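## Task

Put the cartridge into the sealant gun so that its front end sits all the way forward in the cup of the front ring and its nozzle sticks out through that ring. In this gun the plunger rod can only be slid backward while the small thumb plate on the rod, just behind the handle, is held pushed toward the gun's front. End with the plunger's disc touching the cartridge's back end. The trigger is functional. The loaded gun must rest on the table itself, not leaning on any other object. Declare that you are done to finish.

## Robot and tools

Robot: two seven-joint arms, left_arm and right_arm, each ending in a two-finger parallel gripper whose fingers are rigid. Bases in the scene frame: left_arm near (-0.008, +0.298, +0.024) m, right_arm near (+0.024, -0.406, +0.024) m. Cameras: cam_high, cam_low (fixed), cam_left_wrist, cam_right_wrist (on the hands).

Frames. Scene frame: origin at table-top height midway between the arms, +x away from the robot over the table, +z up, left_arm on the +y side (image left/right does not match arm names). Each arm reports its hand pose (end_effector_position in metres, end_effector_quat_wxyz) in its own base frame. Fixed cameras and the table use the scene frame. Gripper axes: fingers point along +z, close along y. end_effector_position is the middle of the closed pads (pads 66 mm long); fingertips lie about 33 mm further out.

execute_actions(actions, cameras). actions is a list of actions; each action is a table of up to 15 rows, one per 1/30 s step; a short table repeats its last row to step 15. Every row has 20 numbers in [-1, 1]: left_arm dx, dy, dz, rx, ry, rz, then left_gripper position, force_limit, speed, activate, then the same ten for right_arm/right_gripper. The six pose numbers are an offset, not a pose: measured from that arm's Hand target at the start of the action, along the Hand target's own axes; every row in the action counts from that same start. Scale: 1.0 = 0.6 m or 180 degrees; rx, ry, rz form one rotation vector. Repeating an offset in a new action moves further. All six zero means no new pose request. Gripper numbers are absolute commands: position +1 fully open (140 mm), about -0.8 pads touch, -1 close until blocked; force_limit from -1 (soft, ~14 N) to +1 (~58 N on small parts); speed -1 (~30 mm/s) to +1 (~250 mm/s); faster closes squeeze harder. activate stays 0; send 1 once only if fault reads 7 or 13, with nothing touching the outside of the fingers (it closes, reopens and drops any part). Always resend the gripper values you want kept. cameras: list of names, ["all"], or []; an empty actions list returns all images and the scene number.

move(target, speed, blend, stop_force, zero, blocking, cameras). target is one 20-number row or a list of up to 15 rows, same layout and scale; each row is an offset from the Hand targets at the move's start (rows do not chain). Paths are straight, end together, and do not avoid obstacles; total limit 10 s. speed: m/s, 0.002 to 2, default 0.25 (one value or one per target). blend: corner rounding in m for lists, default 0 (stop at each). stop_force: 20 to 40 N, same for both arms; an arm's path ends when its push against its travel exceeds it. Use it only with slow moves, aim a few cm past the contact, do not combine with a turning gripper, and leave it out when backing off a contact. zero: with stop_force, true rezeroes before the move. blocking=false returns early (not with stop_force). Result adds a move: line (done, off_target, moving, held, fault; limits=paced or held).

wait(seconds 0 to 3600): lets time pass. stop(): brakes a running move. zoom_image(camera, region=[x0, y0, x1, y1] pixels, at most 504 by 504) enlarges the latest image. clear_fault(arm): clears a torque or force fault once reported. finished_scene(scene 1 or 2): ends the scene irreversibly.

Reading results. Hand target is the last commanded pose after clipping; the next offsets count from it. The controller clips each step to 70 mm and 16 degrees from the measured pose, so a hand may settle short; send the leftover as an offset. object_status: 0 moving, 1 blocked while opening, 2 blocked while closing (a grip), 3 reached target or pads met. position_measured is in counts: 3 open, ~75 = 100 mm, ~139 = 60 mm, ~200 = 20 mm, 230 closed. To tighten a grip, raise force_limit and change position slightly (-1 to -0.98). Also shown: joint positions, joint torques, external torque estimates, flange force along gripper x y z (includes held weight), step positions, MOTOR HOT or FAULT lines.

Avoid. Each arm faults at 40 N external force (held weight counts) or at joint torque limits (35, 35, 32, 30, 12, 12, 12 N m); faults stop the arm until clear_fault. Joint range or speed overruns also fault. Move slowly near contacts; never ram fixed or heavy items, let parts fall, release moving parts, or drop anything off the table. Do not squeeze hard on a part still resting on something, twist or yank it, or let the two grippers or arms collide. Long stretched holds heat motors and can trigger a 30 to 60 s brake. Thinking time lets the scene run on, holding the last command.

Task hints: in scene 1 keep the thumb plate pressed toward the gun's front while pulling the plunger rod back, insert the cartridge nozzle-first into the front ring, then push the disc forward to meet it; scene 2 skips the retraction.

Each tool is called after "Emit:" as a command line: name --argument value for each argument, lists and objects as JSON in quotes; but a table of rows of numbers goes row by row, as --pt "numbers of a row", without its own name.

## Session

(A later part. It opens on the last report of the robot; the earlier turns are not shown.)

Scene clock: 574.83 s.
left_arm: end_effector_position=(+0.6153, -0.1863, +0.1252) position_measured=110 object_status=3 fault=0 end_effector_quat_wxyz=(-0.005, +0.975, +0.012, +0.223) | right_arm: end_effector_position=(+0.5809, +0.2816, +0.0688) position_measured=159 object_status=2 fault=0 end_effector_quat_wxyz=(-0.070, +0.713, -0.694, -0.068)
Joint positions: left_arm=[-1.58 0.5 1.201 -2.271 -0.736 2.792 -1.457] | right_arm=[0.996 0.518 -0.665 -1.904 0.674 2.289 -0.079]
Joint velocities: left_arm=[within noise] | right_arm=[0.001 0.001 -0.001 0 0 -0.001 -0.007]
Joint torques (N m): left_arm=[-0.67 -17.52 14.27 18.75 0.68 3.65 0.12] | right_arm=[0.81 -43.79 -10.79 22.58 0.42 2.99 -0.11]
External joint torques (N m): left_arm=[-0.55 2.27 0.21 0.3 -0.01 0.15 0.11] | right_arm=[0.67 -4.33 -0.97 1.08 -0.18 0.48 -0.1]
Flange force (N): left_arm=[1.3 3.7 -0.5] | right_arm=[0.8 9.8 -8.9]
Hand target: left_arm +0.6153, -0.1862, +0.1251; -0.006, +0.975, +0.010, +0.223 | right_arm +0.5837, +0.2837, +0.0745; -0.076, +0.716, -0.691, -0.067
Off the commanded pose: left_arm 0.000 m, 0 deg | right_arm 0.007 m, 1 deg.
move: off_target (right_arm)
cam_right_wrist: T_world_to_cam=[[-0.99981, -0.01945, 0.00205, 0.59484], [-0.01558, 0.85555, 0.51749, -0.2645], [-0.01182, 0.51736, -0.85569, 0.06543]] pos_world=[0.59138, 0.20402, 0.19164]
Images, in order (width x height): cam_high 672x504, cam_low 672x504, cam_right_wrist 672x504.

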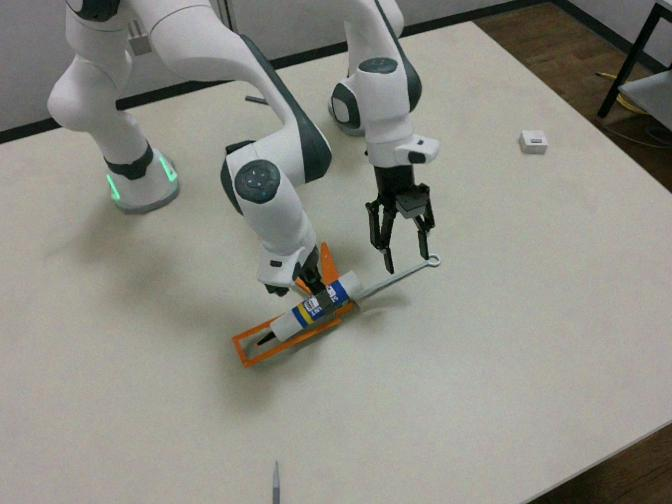

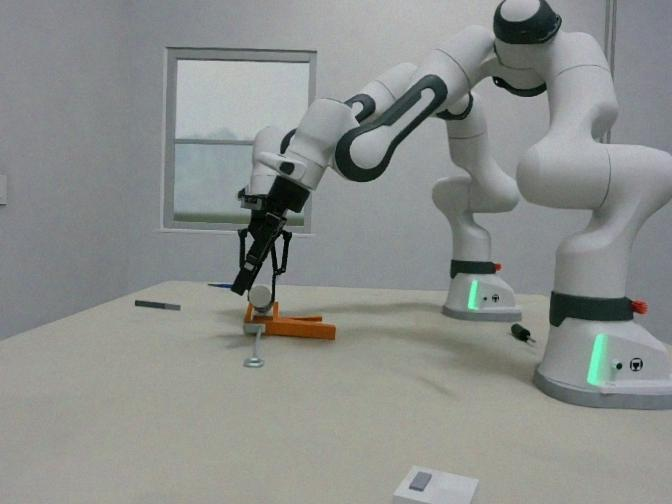

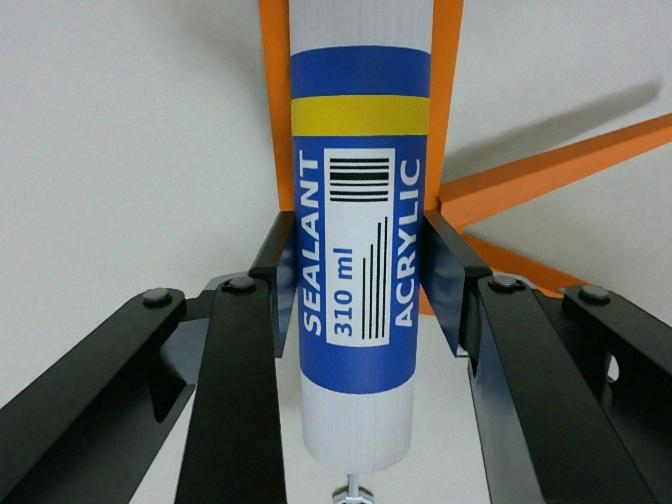

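Emit:
move --target '[0,0,0,0,0,0,0.15,0,-0.3,0,0.137,0,0,0,0,0,-1,0,-1,0]' --speed 0.04 --stop_force 20 --cameras '["cam_high","cam_right_wrist","cam_low"]'

Emit:
zoom_image --camera "cam_high" --region '[210, 230, 410, 380]'

Emit:
zoom_image --camera "cam_low" --region '[200, 250, 360, 370]'

Scene clock: 591.27 s.
left_arm: end_effector_position=(+0.6153, -0.1863, +0.1252) position_measured=110 object_status=3 fault=0 end_effector_quat_wxyz=(-0.005, +0.975, +0.012, +0.223) | right_arm: end_effector_position=(+0.5817, +0.2031, +0.0528) position_measured=159 object_status=2 fault=0 end_effector_quat_wxyz=(-0.069, +0.716, -0.692, -0.069)
Joint positions: left_arm=[-1.58 0.5 1.201 -2.271 -0.736 2.792 -1.457] | right_arm=[0.891 0.485 -0.662 -1.991 0.68 2.318 -0.228]
Joint torques (N m): left_arm=[-0.67 -17.6 14.28 18.73 0.69 3.64 0.14] | right_arm=[0.29 -41.53 -10.95 21.5 0.77 3.33 -0.18]
External joint torques (N m): left_arm=[-0.59 2.13 0.21 0.3 -0.01 0.15 0.13] | right_arm=[0.11 -3.94 -1.87 0.64 0.24 0.91 -0.17]
Flange force (N): left_arm=[1.1 3.5 -0.8] | right_arm=[0.9 10.7 -8.1]
Hand target: left_arm +0.6153, -0.1862, +0.1251; -0.006, +0.975, +0.010, +0.223 | right_arm +0.5866, +0.2033, +0.0580; -0.076, +0.716, -0.691, -0.067
Off the commanded pose: left_arm 0.000 m, 0 deg | right_arm 0.007 m, 1 deg.
move: off_target (right_arm)
cam_right_wrist: T_world_to_cam=[[-0.99963, -0.02664, 0.00617, 0.59533], [-0.01959, 0.85522, 0.51789, -0.18669], [-0.01907, 0.51758, -0.85542, 0.09659]] pos_world=[0.59329, 0.12552, 0.17564]
Images, in order (width x height): cam_high 672x504, cam_low 672x504, cam_right_wrist 672x504.

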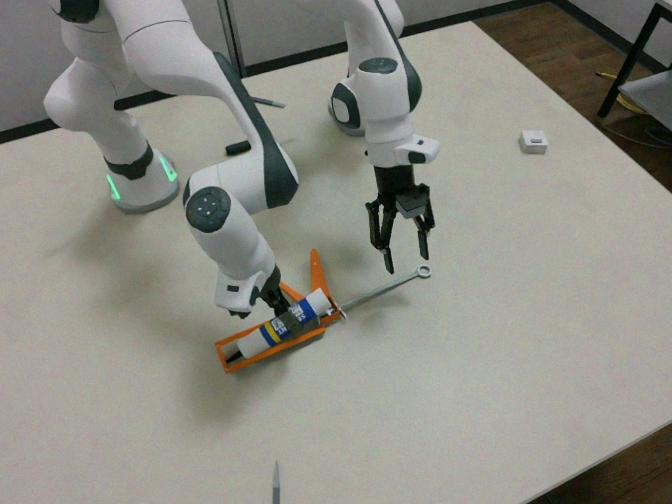

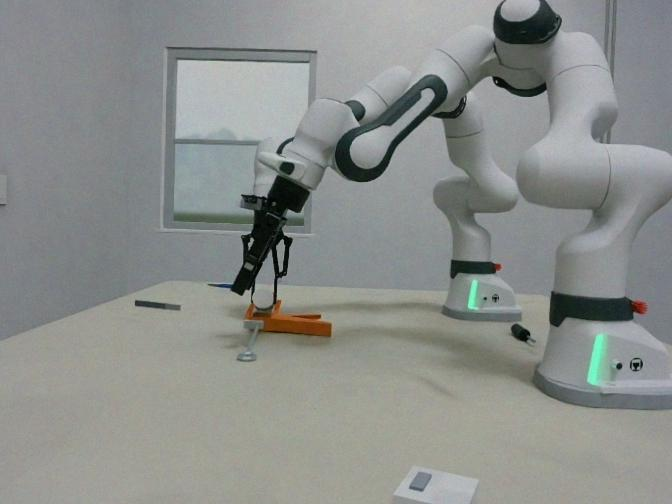

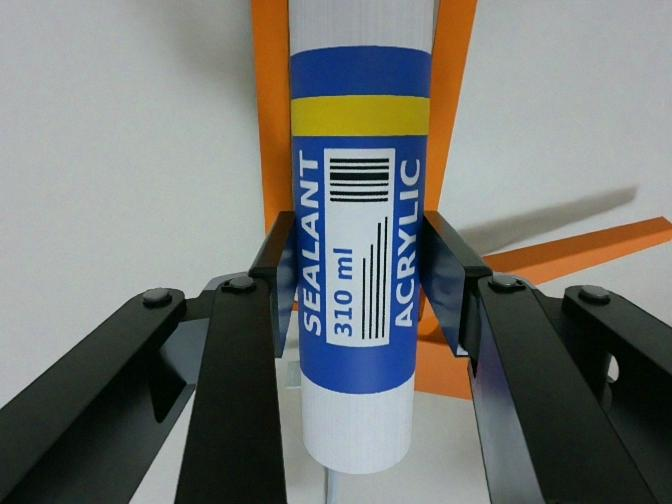

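Scaled by 2.520 from the camera's image (finer frame: 960x720).

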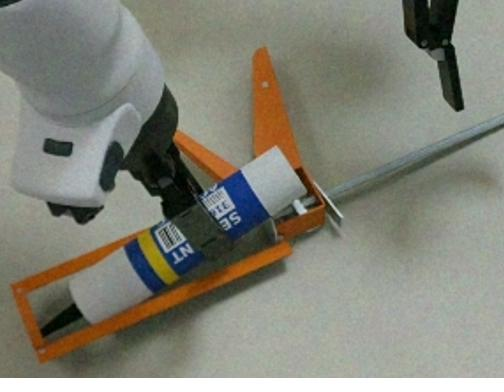

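Scaled by 3.150 from the camera's image (finer frame: 960x720).

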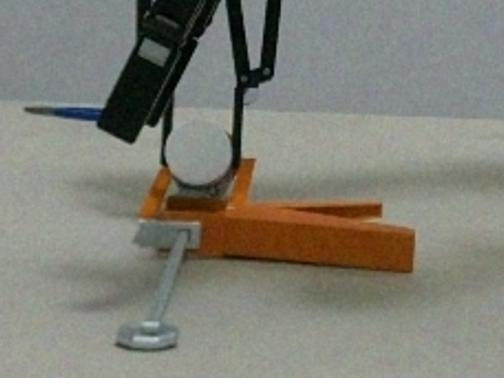

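Emit:
move --target '[0,0,0,0,0,0,0.15,0,-0.3,0,-0.0528,0,-0.013,0,0,0,-1,0,-1,0]' --speed 0.06 --cameras '["cam_high","cam_right_wrist","cam_low"]'

Emit:
zoom_image --camera "cam_high" --region '[200, 280, 300, 380]'

Emit:
zoom_image --camera "cam_low" --region '[220, 270, 320, 345]'

Scene clock: 601.50 s.
left_arm: end_effector_position=(+0.6153, -0.1863, +0.1252) position_measured=110 object_status=3 fault=0 end_effector_quat_wxyz=(-0.005, +0.975, +0.012, +0.223) | right_arm: end_effector_position=(+0.5814, +0.2312, +0.0664) position_measured=159 object_status=2 fault=0 end_effector_quat_wxyz=(-0.071, +0.717, -0.690, -0.069)
Joint positions: left_arm=[-1.58 0.5 1.201 -2.271 -0.736 2.792 -1.457] | right_arm=[0.94 0.479 -0.676 -1.966 0.667 2.301 -0.174]
Joint velocities: left_arm=[within noise] | right_arm=[0.001 0 -0.001 0 0.001 -0.002 0.005]
Joint torques (N m): left_arm=[-0.67 -17.57 14.24 18.77 0.71 3.64 0.1] | right_arm=[1.23 -41.26 -10.9 22.82 0.64 2.9 0.25]
External joint torques (N m): left_arm=[-0.69 2.16 0.08 0.45 0.02 0.15 0.09] | right_arm=[1.2 -3.57 -1.63 1.61 0.07 0.44 0.26]
Flange force (N): left_arm=[1.4 4.0 -0.6] | right_arm=[-1.9 7.2 -9.0]
Hand target: left_arm +0.6153, -0.1862, +0.1251; -0.006, +0.975, +0.010, +0.223 | right_arm +0.5854, +0.2327, +0.0720; -0.076, +0.716, -0.691, -0.067
Off the commanded pose: left_arm 0.000 m, 0 deg | right_arm 0.007 m, 1 deg.
move: off_target (right_arm)
cam_right_wrist: T_world_to_cam=[[-0.99953, -0.03072, 0.00162, 0.59691], [-0.02542, 0.8543, 0.51915, -0.21428], [-0.01734, 0.51887, -0.85468, 0.09228]] pos_world=[0.59278, 0.15352, 0.18914]
Images, in order (width x height): cam_high 672x504, cam_low 672x504, cam_right_wrist 672x504.

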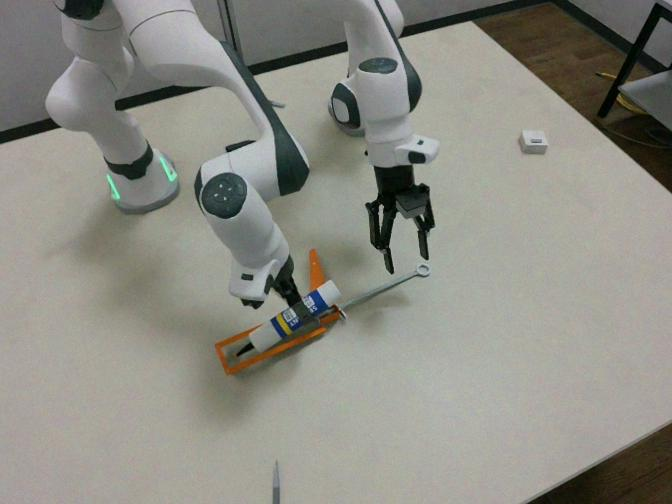

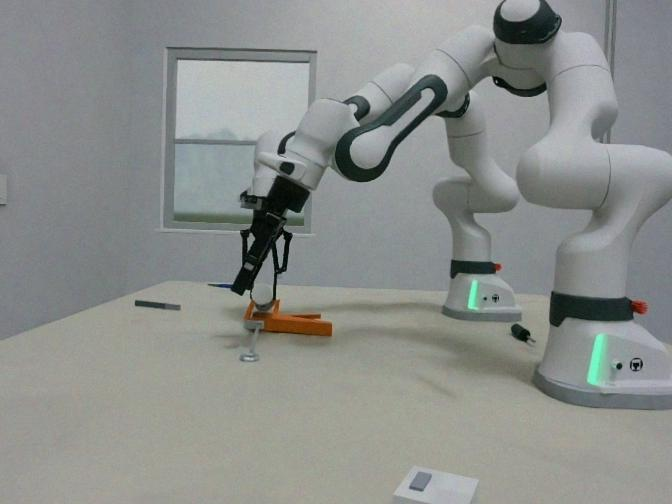

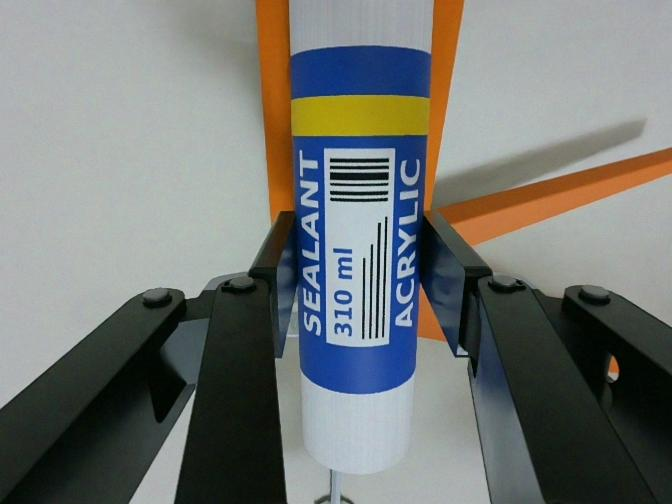

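Scaled by 5.040 from the camera's image (finer frame: 960x720).

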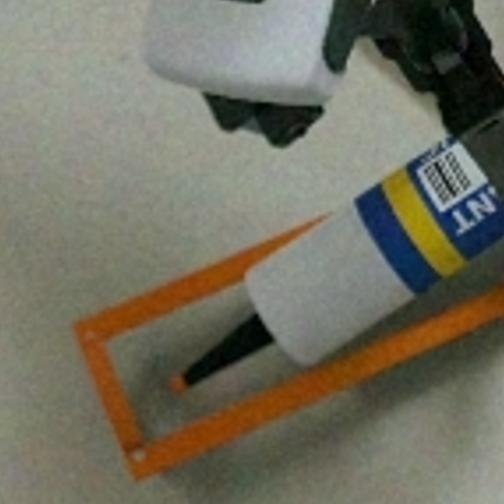

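Scaled by 5.040 from the camera's image (finer frame: 960x720).

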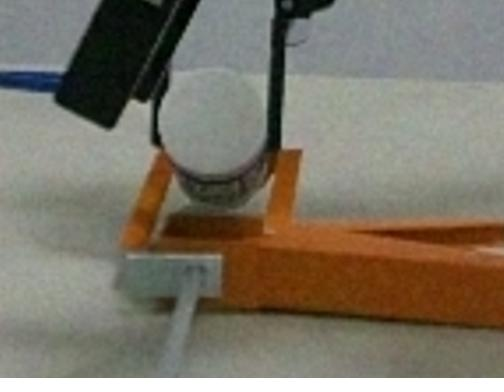

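Emit:
move --target '[0,0,0,0,0,0,0.15,0,-0.3,0,0,-0.0033,0,0,0,0.0122,-1,0,-1,0]' --speed 0.06

Emit:
move --target '[0,0,0,0,0,0,0.15,0,-0.3,0,0.07,0,0,0,0,0,-1,0,-1,0]' --speed 0.04 --cameras '["cam_high","cam_right_wrist","cam_low"]'

Emit:
zoom_image --camera "cam_high" --region '[200, 280, 300, 380]'

Scene clock: 639.83 s.
left_arm: end_effector_position=(+0.6153, -0.1863, +0.1252) position_measured=110 object_status=3 fault=0 end_effector_quat_wxyz=(-0.005, +0.975, +0.012, +0.223) | right_arm: end_effector_position=(+0.5837, +0.2312, +0.0677) position_measured=159 object_status=2 fault=0 end_effector_quat_wxyz=(-0.070, +0.705, -0.703, -0.069)
Joint positions: left_arm=[-1.58 0.5 1.201 -2.271 -0.736 2.792 -1.457] | right_arm=[0.942 0.484 -0.68 -1.958 0.668 2.295 -0.138]
Joint velocities: left_arm=[within noise] | right_arm=[0 -0.001 0 -0.001 0.001 0 0.006]
Joint torques (N m): left_arm=[-0.69 -17.49 14.35 18.74 0.68 3.65 0.16] | right_arm=[1.2 -40.57 -11.04 22.91 0.97 2.93 0.3]
External joint torques (N m): left_arm=[-0.78 2.25 0.15 0.43 0 0.16 0.15] | right_arm=[1.11 -2.88 -1.7 1.7 0.4 0.48 0.3]
Flange force (N): left_arm=[1.1 4.0 -1.1] | right_arm=[-1.8 4.9 -7.0]
Hand target: left_arm +0.6153, -0.1862, +0.1251; -0.006, +0.975, +0.010, +0.223 | right_arm +0.5874, +0.2328, +0.0720; -0.074, +0.702, -0.705, -0.068
Off the commanded pose: left_arm 0.000 m, 0 deg | right_arm 0.006 m, 1 deg.
move: off_target (right_arm)

Scene clock: 641.63 s.
left_arm: end_effector_position=(+0.6153, -0.1863, +0.1252) position_measured=110 object_status=3 fault=0 end_effector_quat_wxyz=(-0.005, +0.975, +0.012, +0.223) | right_arm: end_effector_position=(+0.5824, +0.1916, +0.0584) position_measured=159 object_status=2 fault=0 end_effector_quat_wxyz=(-0.067, +0.702, -0.706, -0.071)
Joint positions: left_arm=[-1.58 0.5 1.201 -2.271 -0.736 2.792 -1.457] | right_arm=[0.888 0.472 -0.68 -1.998 0.672 2.307 -0.201]
Joint velocities: left_arm=[within noise] | right_arm=[0 0 0 0 -0.001 0.001 -0.006]
Joint torques (N m): left_arm=[-0.68 -17.53 14.29 18.7 0.69 3.64 0.11] | right_arm=[-0.11 -41.15 -10.52 21.61 0.61 3.34 -0.03]
External joint torques (N m): left_arm=[-0.75 2.19 0.13 0.43 0 0.16 0.1] | right_arm=[-0.11 -4.06 -1.32 0.65 0.06 0.91 -0.02]
Flange force (N): left_arm=[1.2 4.0 -1.0] | right_arm=[0.9 10.6 -7.9]
Hand target: left_arm +0.6153, -0.1862, +0.1251; -0.006, +0.975, +0.010, +0.223 | right_arm +0.5873, +0.1916, +0.0636; -0.074, +0.702, -0.705, -0.068
Off the commanded pose: left_arm 0.000 m, 0 deg | right_arm 0.007 m, 1 deg.
move: off_target (right_arm)
cam_right_wrist: T_world_to_cam=[[-0.99982, 0.01241, 0.01397, 0.58786], [0.01785, 0.85536, 0.51773, -0.20159], [-0.00553, 0.51789, -0.85543, 0.09934]] pos_world=[0.59191, 0.11369, 0.18113]
Images, in order (width x height): cam_high 672x504, cam_low 672x504, cam_right_wrist 672x504.

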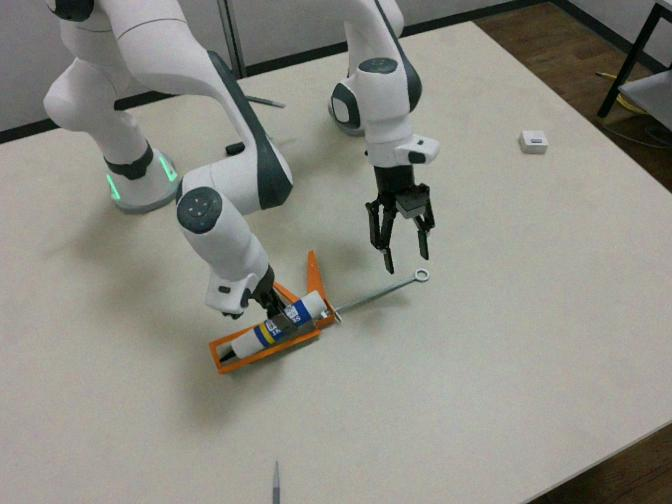

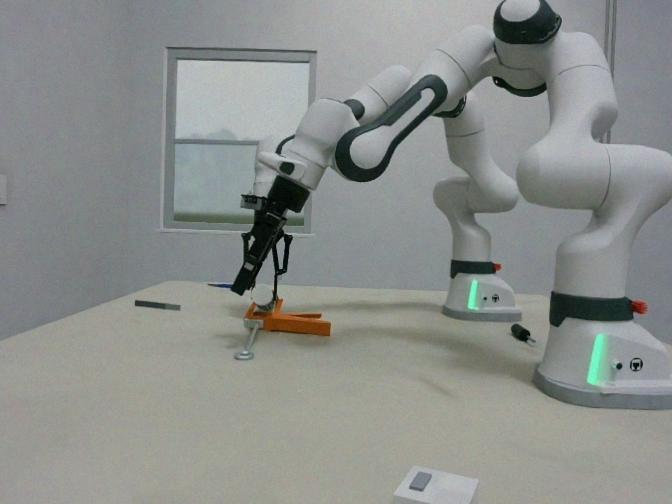

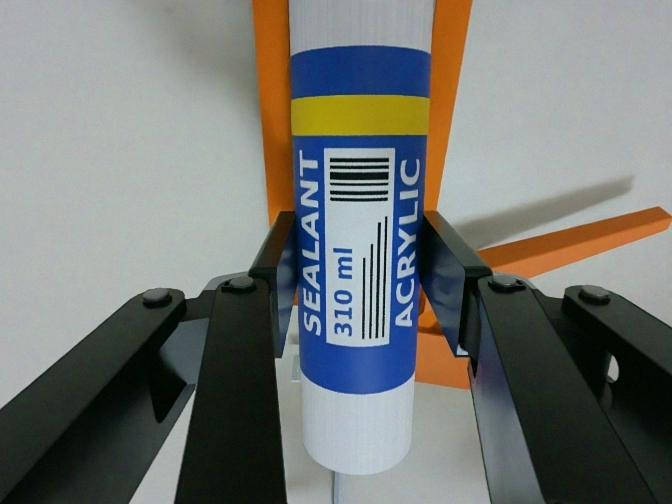

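Scaled by 5.040 from the camera's image (finer frame: 960x720).

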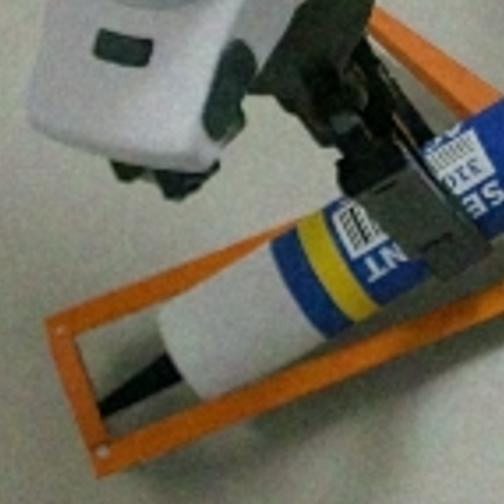

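Emit:
move --pt "0 0 0 0 0 0 0.15 0 -0.3 0 -0.032 0 -0.0168 0 0 0 -1 0 -1 0" --pt "0 0 0 0 0 0 0.15 0 -0.3 0 -0.032 0 -0.0168 0.002 0 0.0165 -1 0 -1 0" --speed 0.06 --cameras '["cam_high","cam_right_wrist","cam_low"]'

Emit:
zoom_image --camera "cam_high" --region '[200, 280, 300, 380]'

Emit:
zoom_image --camera "cam_low" --region '[220, 270, 320, 370]'

Scene clock: 665.63 s.
left_arm: end_effector_position=(+0.6153, -0.1863, +0.1252) position_measured=110 object_status=3 fault=0 end_effector_quat_wxyz=(-0.005, +0.975, +0.012, +0.223) | right_arm: end_effector_position=(+0.5831, +0.2076, +0.0729) position_measured=159 object_status=2 fault=0 end_effector_quat_wxyz=(-0.069, +0.687, -0.720, -0.070)
Joint positions: left_arm=[-1.58 0.5 1.201 -2.271 -0.736 2.792 -1.457] | right_arm=[0.937 0.458 -0.71 -1.988 0.662 2.292 -0.122]
Joint velocities: left_arm=[within noise] | right_arm=[0.001 -0.001 0.001 0 0 0 0.006]
Joint torques (N m): left_arm=[-0.73 -17.57 14.34 18.74 0.7 3.64 0.15] | right_arm=[1.24 -39.89 -10.93 22.06 1.02 3.25 0.36]
External joint torques (N m): left_arm=[-0.69 2.19 0.21 0.32 0.01 0.14 0.14] | right_arm=[1.2 -3.59 -1.71 0.85 0.44 0.81 0.37]
Flange force (N): left_arm=[1.0 3.7 -1.3] | right_arm=[-0.5 11.3 -8.2]
Hand target: left_arm +0.6153, -0.1862, +0.1251; -0.006, +0.975, +0.010, +0.223 | right_arm +0.5873, +0.2084, +0.0773; -0.075, +0.684, -0.723, -0.068
Off the commanded pose: left_arm 0.000 m, 0 deg | right_arm 0.006 m, 1 deg.
move: off_target (right_arm)
cam_right_wrist: T_world_to_cam=[[-0.99841, 0.0545, 0.01446, 0.57851], [0.05409, 0.85342, 0.51841, -0.24347], [0.01591, 0.51836, -0.85501, 0.09086]] pos_world=[0.58931, 0.12915, 0.19553]
Images, in order (width x height): cam_high 672x504, cam_low 672x504, cam_right_wrist 672x504.

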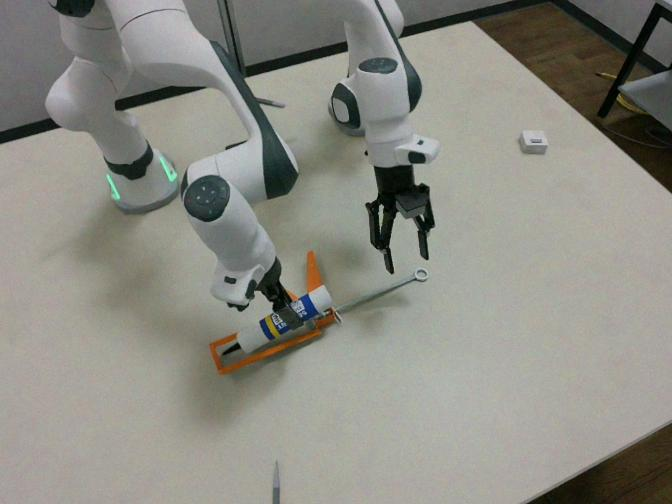

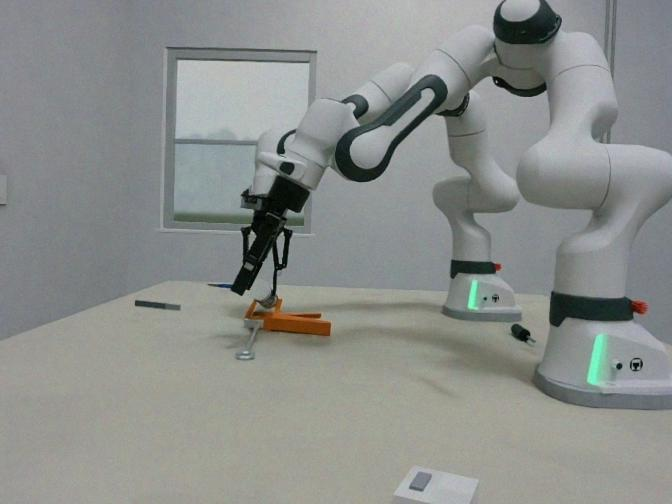

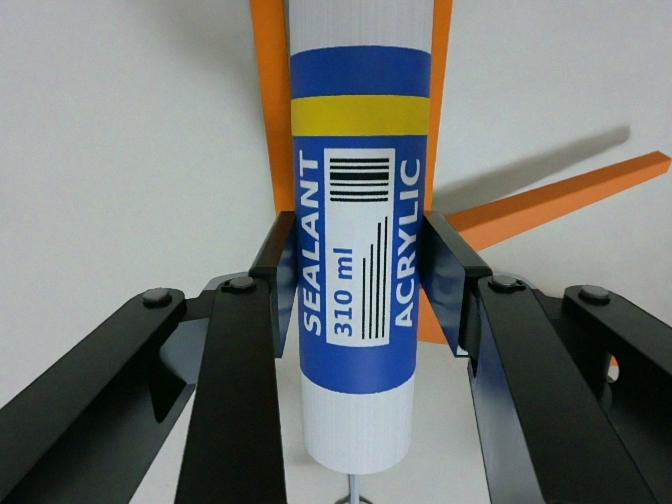

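Scaled by 5.040 from the camera's image (finer frame: 960x720).

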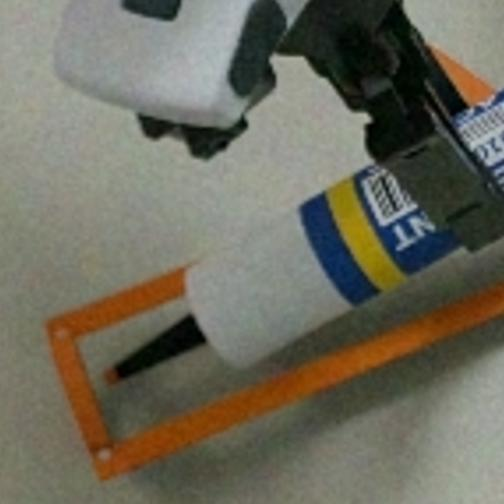

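Scaled by 5.040 from the camera's image (finer frame: 960x720).

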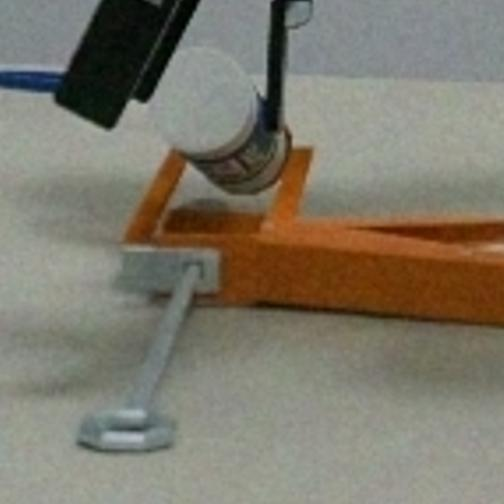

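Emit:
move --pt "0 0 0 0 0 0 0.15 0 -0.3 0 0 0 0 0 0 -0.005 -1 0 -1 0" --pt "0 0 0 0 0 0 0.15 0 -0.3 0 0.068 0 0 0 0 -0.005 -1 0 -1 0" --speed 0.06 --cameras '["cam_high","cam_right_wrist"]'

Emit:
zoom_image --camera "cam_high" --region '[200, 280, 300, 380]'

Scene clock: 675.93 s.
left_arm: end_effector_position=(+0.6153, -0.1863, +0.1252) position_measured=110 object_status=3 fault=0 end_effector_quat_wxyz=(-0.005, +0.975, +0.012, +0.223) | right_arm: end_effector_position=(+0.5810, +0.1671, +0.0643) position_measured=159 object_status=2 fault=0 end_effector_quat_wxyz=(-0.069, +0.688, -0.719, -0.069)
Joint positions: left_arm=[-1.58 0.5 1.201 -2.271 -0.736 2.792 -1.457] | right_arm=[0.882 0.442 -0.709 -2.032 0.663 2.311 -0.198]
Joint velocities: left_arm=[within noise] | right_arm=[0.001 0 0 -0.001 -0.001 0 -0.008]
Joint torques (N m): left_arm=[-0.72 -17.49 14.28 18.73 0.69 3.65 0.15] | right_arm=[0.62 -39.67 -9.53 21.66 0.71 3.17 -0.07]
External joint torques (N m): left_arm=[-0.62 2.27 0.21 0.28 -0.01 0.15 0.14] | right_arm=[0.67 -4.08 -0.55 0.69 0.16 0.74 -0.06]
Flange force (N): left_arm=[1.1 3.7 -0.8] | right_arm=[-0.1 11.3 -7.7]
Hand target: left_arm +0.6153, -0.1862, +0.1251; -0.006, +0.975, +0.010, +0.223 | right_arm +0.5850, +0.1685, +0.0691; -0.075, +0.689, -0.718, -0.067
Off the commanded pose: left_arm 0.000 m, 0 deg | right_arm 0.006 m, 1 deg.
move: off_target (right_arm)
cam_right_wrist: T_world_to_cam=[[-0.99858, 0.05143, 0.01352, 0.57948], [0.051, 0.85418, 0.51747, -0.20273], [0.01507, 0.51743, -0.85559, 0.10514]] pos_world=[0.58741, 0.08896, 0.18704]

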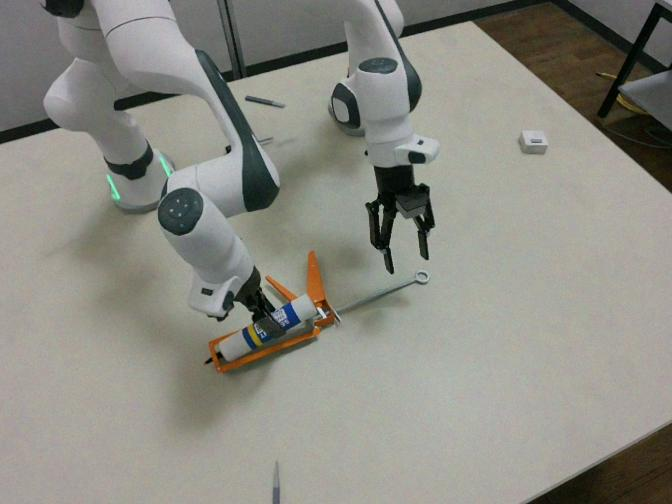

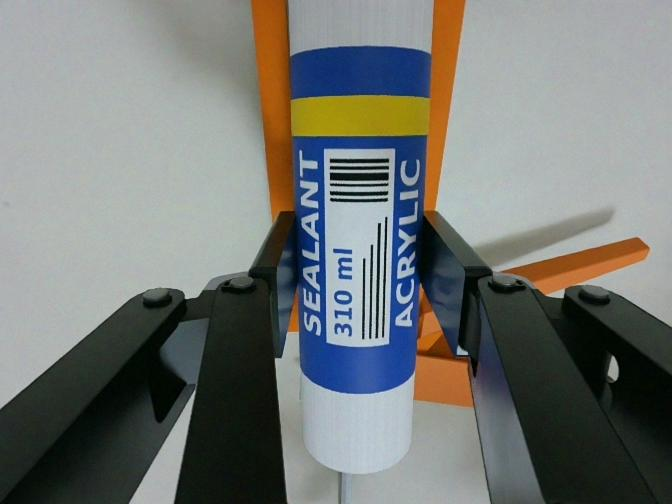

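Scaled by 5.040 from the camera's image (finer frame: 960x720).

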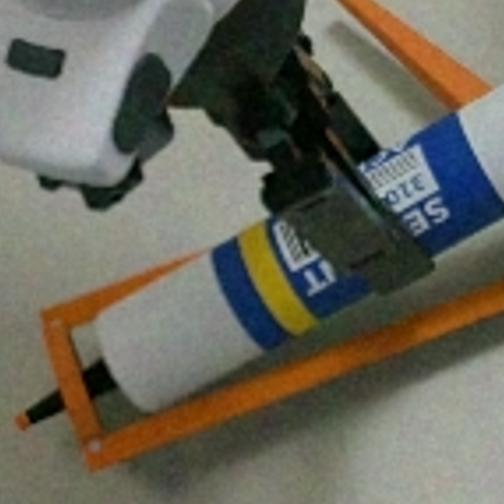

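Emit:
execute_actions --actions '[]' --cameras '["cam_high","cam_right_wrist","cam_low"]'

Emit:
zoom_image --camera "cam_high" --region '[200, 260, 320, 380]'

Emit:
zoom_image --camera "cam_low" --region '[200, 250, 360, 370]'

Scene clock: 692.73 s.
left_arm: end_effector_position=(+0.6153, -0.1863, +0.1252) position_measured=110 object_status=3 fault=0 end_effector_quat_wxyz=(-0.005, +0.975, +0.012, +0.223) | right_arm: end_effector_position=(+0.5810, +0.1671, +0.0643) position_measured=159 object_status=2 fault=0 end_effector_quat_wxyz=(-0.069, +0.688, -0.719, -0.069)
Joint positions: left_arm=[-1.58 0.5 1.201 -2.271 -0.736 2.792 -1.457] | right_arm=[0.882 0.442 -0.709 -2.032 0.663 2.311 -0.2]
Joint velocities: within noise
Joint torques (N m): left_arm=[-0.62 -17.55 14.25 18.76 0.69 3.65 0.15] | right_arm=[0.56 -39.7 -9.61 21.69 0.71 3.17 -0.1]
External joint torques (N m): left_arm=[-0.69 2.18 0.06 0.43 0.01 0.15 0.14] | right_arm=[0.34 -4.14 -0.87 0.7 0.16 0.76 -0.09]
Flange force (N): left_arm=[1.4 3.9 -0.3] | right_arm=[0.4 11.0 -8.0]
Hand target: left_arm +0.6153, -0.1862, +0.1251; -0.006, +0.975, +0.010, +0.223 | right_arm +0.5850, +0.1685, +0.0691; -0.075, +0.689, -0.718, -0.067
Tool commands: left_gripper/position=+0.15 left_gripper/force_limit=+0.0 left_gripper/speed=-0.3 left_gripper/activate=+0.0 right_gripper/position=-1.0 right_gripper/force_limit=+0.0 right_gripper/speed=-1.0 right_gripper/activate=+0.0
Off the commanded pose: left_arm 0.000 m, 0 deg | right_arm 0.006 m, 1 deg.
camera_calibration:
cam_right_wrist: T_world_to_cam=[[-0.99868, 0.04958, 0.01312, 0.57987], [0.04921, 0.85429, 0.51746, -0.20169], [0.01445, 0.51742, -0.85561, 0.10551]] pos_world=[0.58751, 0.08896, 0.18704]
Images, in order (width x height): cam_high 672x504, cam_low 672x504, cam_right_wrist 672x504.

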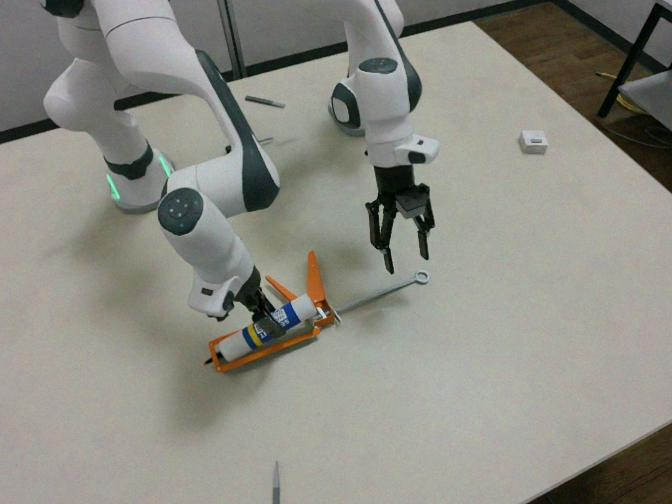

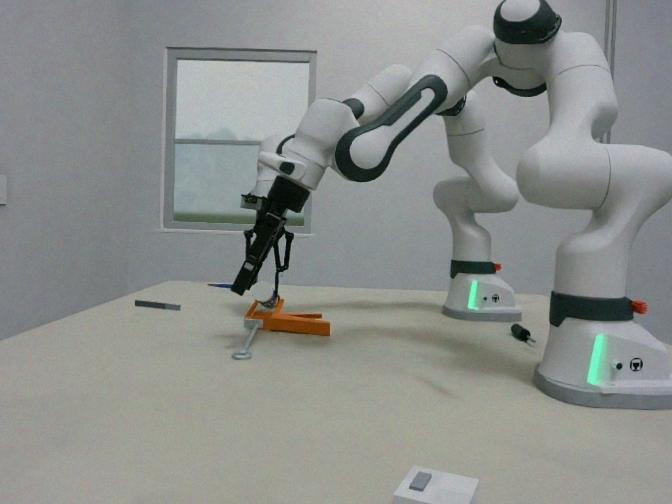

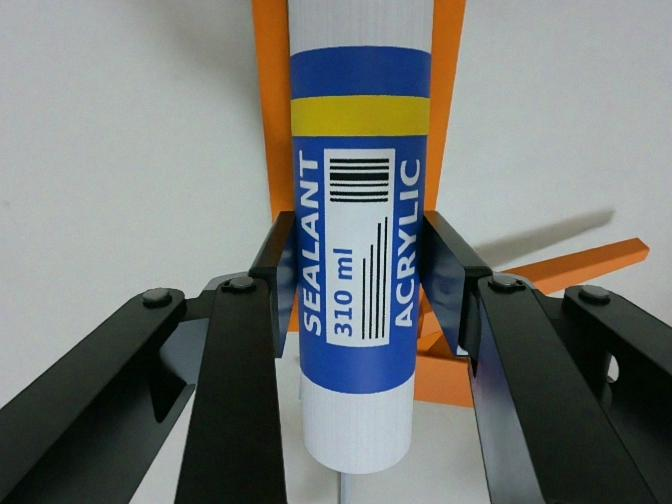

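Scaled by 4.200 from the camera's image (finer frame: 960x720).

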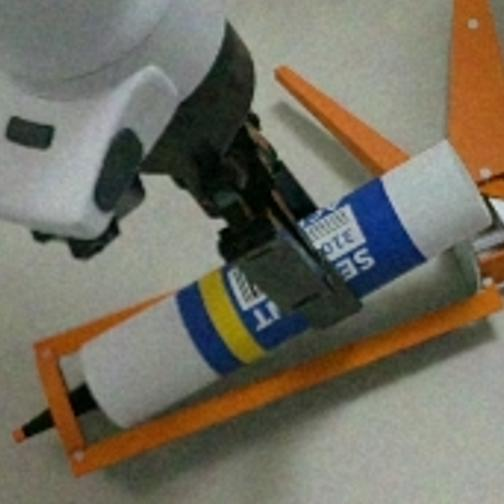

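Scaled by 3.150 from the camera's image (finer frame: 960x720).

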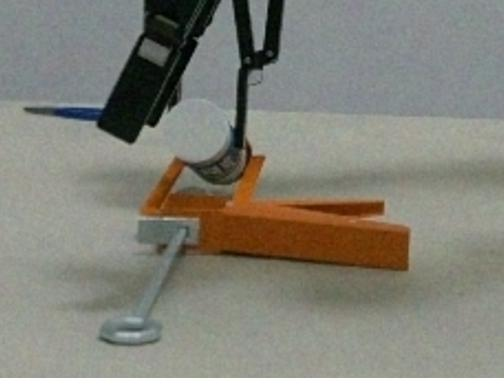

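Emit:
move --target '[0,0,0,0,0,0,0.15,0,-0.3,0,0.0333,0,0,0,0,0,-1,0,-1,0]' --speed 0.05 --cameras '["cam_high","cam_right_wrist"]'

Emit:
zoom_image --camera "cam_high" --region '[200, 260, 320, 380]'

Scene clock: 697.77 s.
left_arm: end_effector_position=(+0.6153, -0.1863, +0.1252) position_measured=110 object_status=3 fault=0 end_effector_quat_wxyz=(-0.005, +0.975, +0.012, +0.223) | right_arm: end_effector_position=(+0.5802, +0.1477, +0.0604) position_measured=159 object_status=2 fault=0 end_effector_quat_wxyz=(-0.069, +0.688, -0.719, -0.069)
Joint positions: left_arm=[-1.58 0.5 1.201 -2.271 -0.736 2.792 -1.457] | right_arm=[0.853 0.438 -0.708 -2.048 0.665 2.316 -0.235]
Joint velocities: left_arm=[within noise] | right_arm=[-0.002 0.001 0 -0.001 0.001 0 -0.007]
Joint torques (N m): left_arm=[-0.68 -17.57 14.29 18.68 0.7 3.64 0.15] | right_arm=[0.44 -39.35 -9.47 21.5 0.74 3.16 -0.03]
External joint torques (N m): left_arm=[-0.62 2.23 0.18 0.26 0.01 0.15 0.13] | right_arm=[0.31 -4.01 -0.75 0.61 0.2 0.75 -0.02]
Flange force (N): left_arm=[1.0 3.6 -0.8] | right_arm=[-0.1 10.9 -7.6]
Hand target: left_arm +0.6153, -0.1862, +0.1251; -0.006, +0.975, +0.010, +0.223 | right_arm +0.5843, +0.1490, +0.0651; -0.075, +0.689, -0.718, -0.067
Off the commanded pose: left_arm 0.000 m, 0 deg | right_arm 0.006 m, 1 deg.
move: off_target (right_arm)
cam_right_wrist: T_world_to_cam=[[-0.99863, 0.05063, 0.0135, 0.57981], [0.05031, 0.85423, 0.51746, -0.18369], [0.01466, 0.51743, -0.8556, 0.1121]] pos_world=[0.58661, 0.06956, 0.18313]

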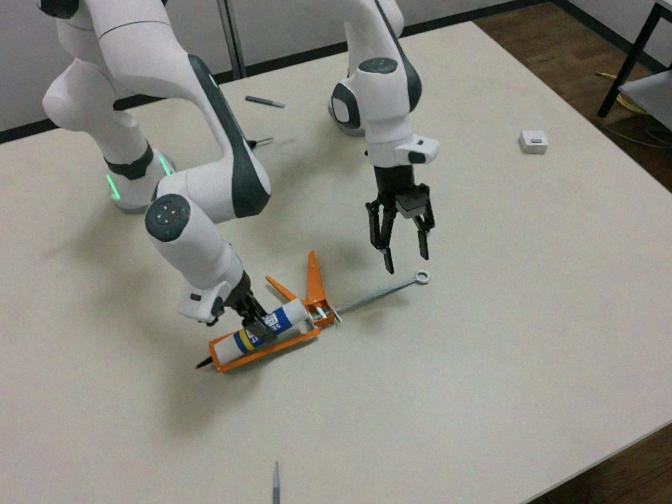

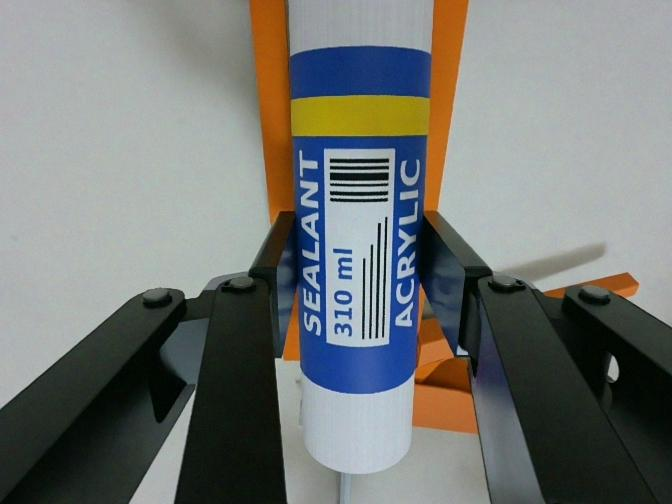

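Scaled by 4.200 from the camera's image (finer frame: 960x720).

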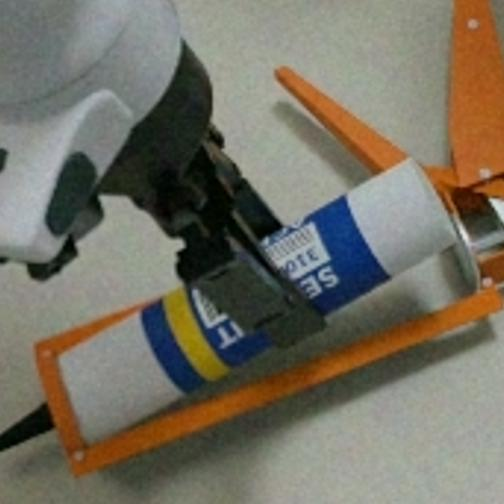

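Emit:
move --pt "0 0 0 0 0 0 0.15 0 -0.3 0 -0.001 0 0.0143 0 0.0222 0 -1 0 -1 0" --pt "0 0 0 0 0 0 0.15 0 -0.3 0 -0.001 0 0.0287 0 0.0444 0 -1 0 -1 0" --speed 0.04 --blend 0.003 --cameras '["cam_high","cam_low","cam_right_wrist"]'

Emit:
zoom_image --camera "cam_high" --region '[190, 260, 350, 380]'

Emit:
zoom_image --camera "cam_low" --region '[200, 250, 360, 370]'

Scene clock: 710.53 s.
left_arm: end_effector_position=(+0.6153, -0.1863, +0.1252) position_measured=110 object_status=3 fault=0 end_effector_quat_wxyz=(-0.005, +0.975, +0.012, +0.223) | right_arm: end_effector_position=(+0.5802, +0.1528, +0.0447) position_measured=159 object_status=2 fault=0 end_effector_quat_wxyz=(-0.022, +0.694, -0.720, -0.023)
Joint positions: left_arm=[-1.58 0.5 1.201 -2.271 -0.736 2.792 -1.457] | right_arm=[0.974 0.519 -0.777 -2.018 0.59 2.33 -0.121]
Joint velocities: left_arm=[within noise] | right_arm=[-0.001 0 0.001 0 0.001 0.001 0.007]
Joint torques (N m): left_arm=[-0.64 -17.58 14.28 18.76 0.7 3.65 0.15] | right_arm=[1.27 -37.82 -13.01 21.48 0.39 3.15 0.22]
External joint torques (N m): left_arm=[-0.6 2.17 0.18 0.4 0.01 0.15 0.14] | right_arm=[1.15 -2.17 -1.86 1.27 -0.15 0.59 0.22]
Flange force (N): left_arm=[1.4 3.7 -0.5] | right_arm=[-0.8 6.2 -7.8]
Hand target: left_arm +0.6153, -0.1862, +0.1251; -0.006, +0.975, +0.010, +0.223 | right_arm +0.5846, +0.1530, +0.0484; -0.025, +0.692, -0.721, -0.019
Off the commanded pose: left_arm 0.000 m, 0 deg | right_arm 0.006 m, 1 deg.
move: off_target (right_arm)
cam_right_wrist: T_world_to_cam=[[-0.99894, 0.0449, 0.0103, 0.58096], [0.04528, 0.91573, 0.39925, -0.18111], [0.0085, 0.39929, -0.91679, 0.1205]] pos_world=[0.58752, 0.09165, 0.1768]

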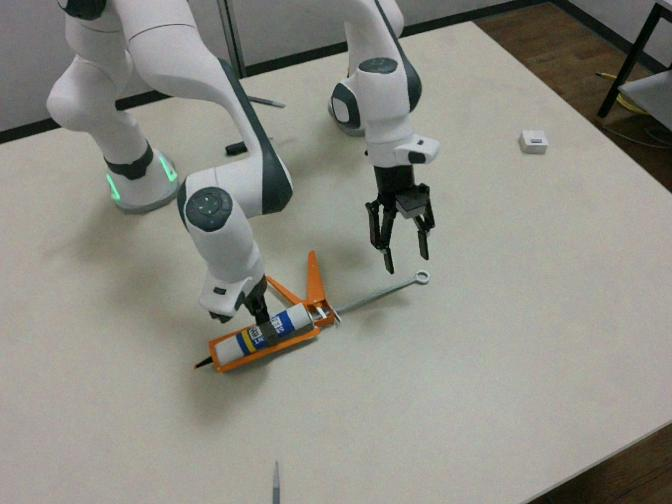

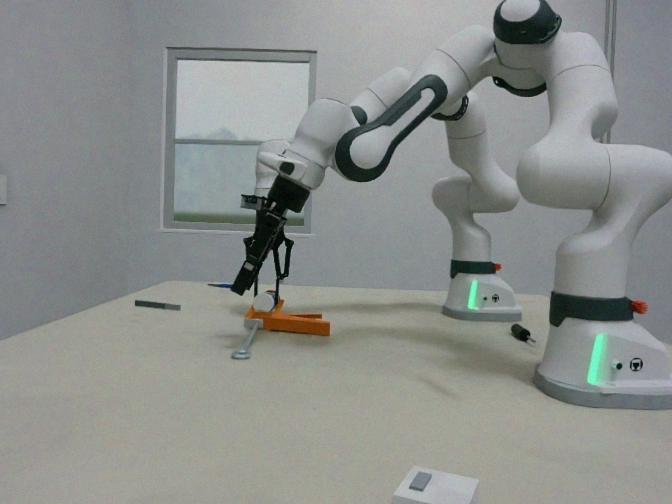

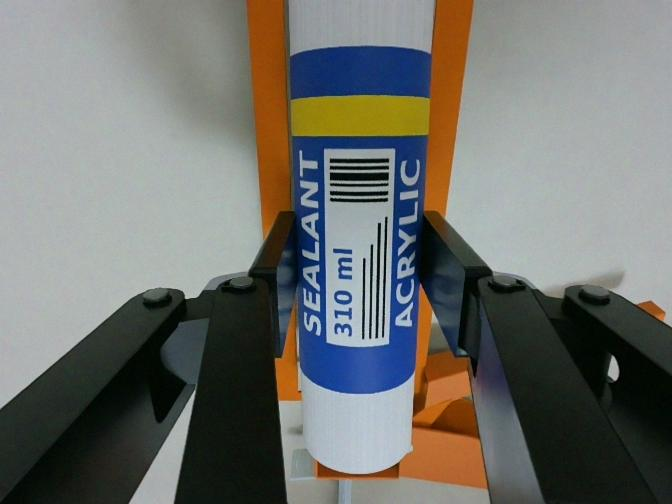

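Scaled by 3.150 from the camera's image (finer frame: 960x720).

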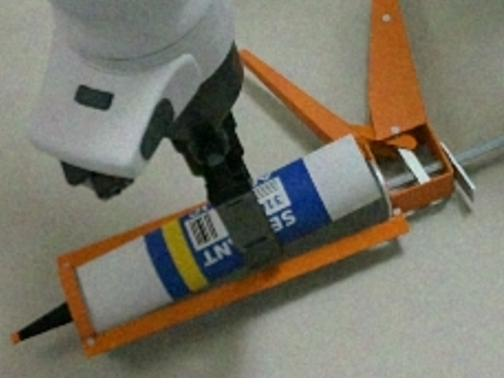

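Scaled by 3.150 from the camera's image (finer frame: 960x720).

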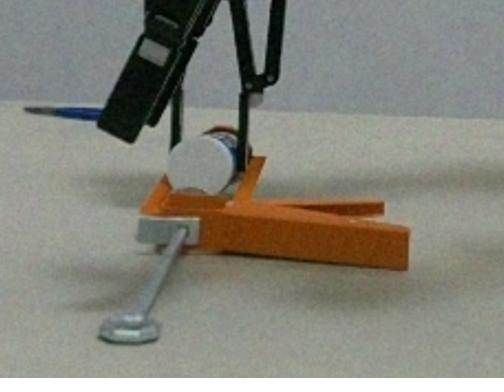

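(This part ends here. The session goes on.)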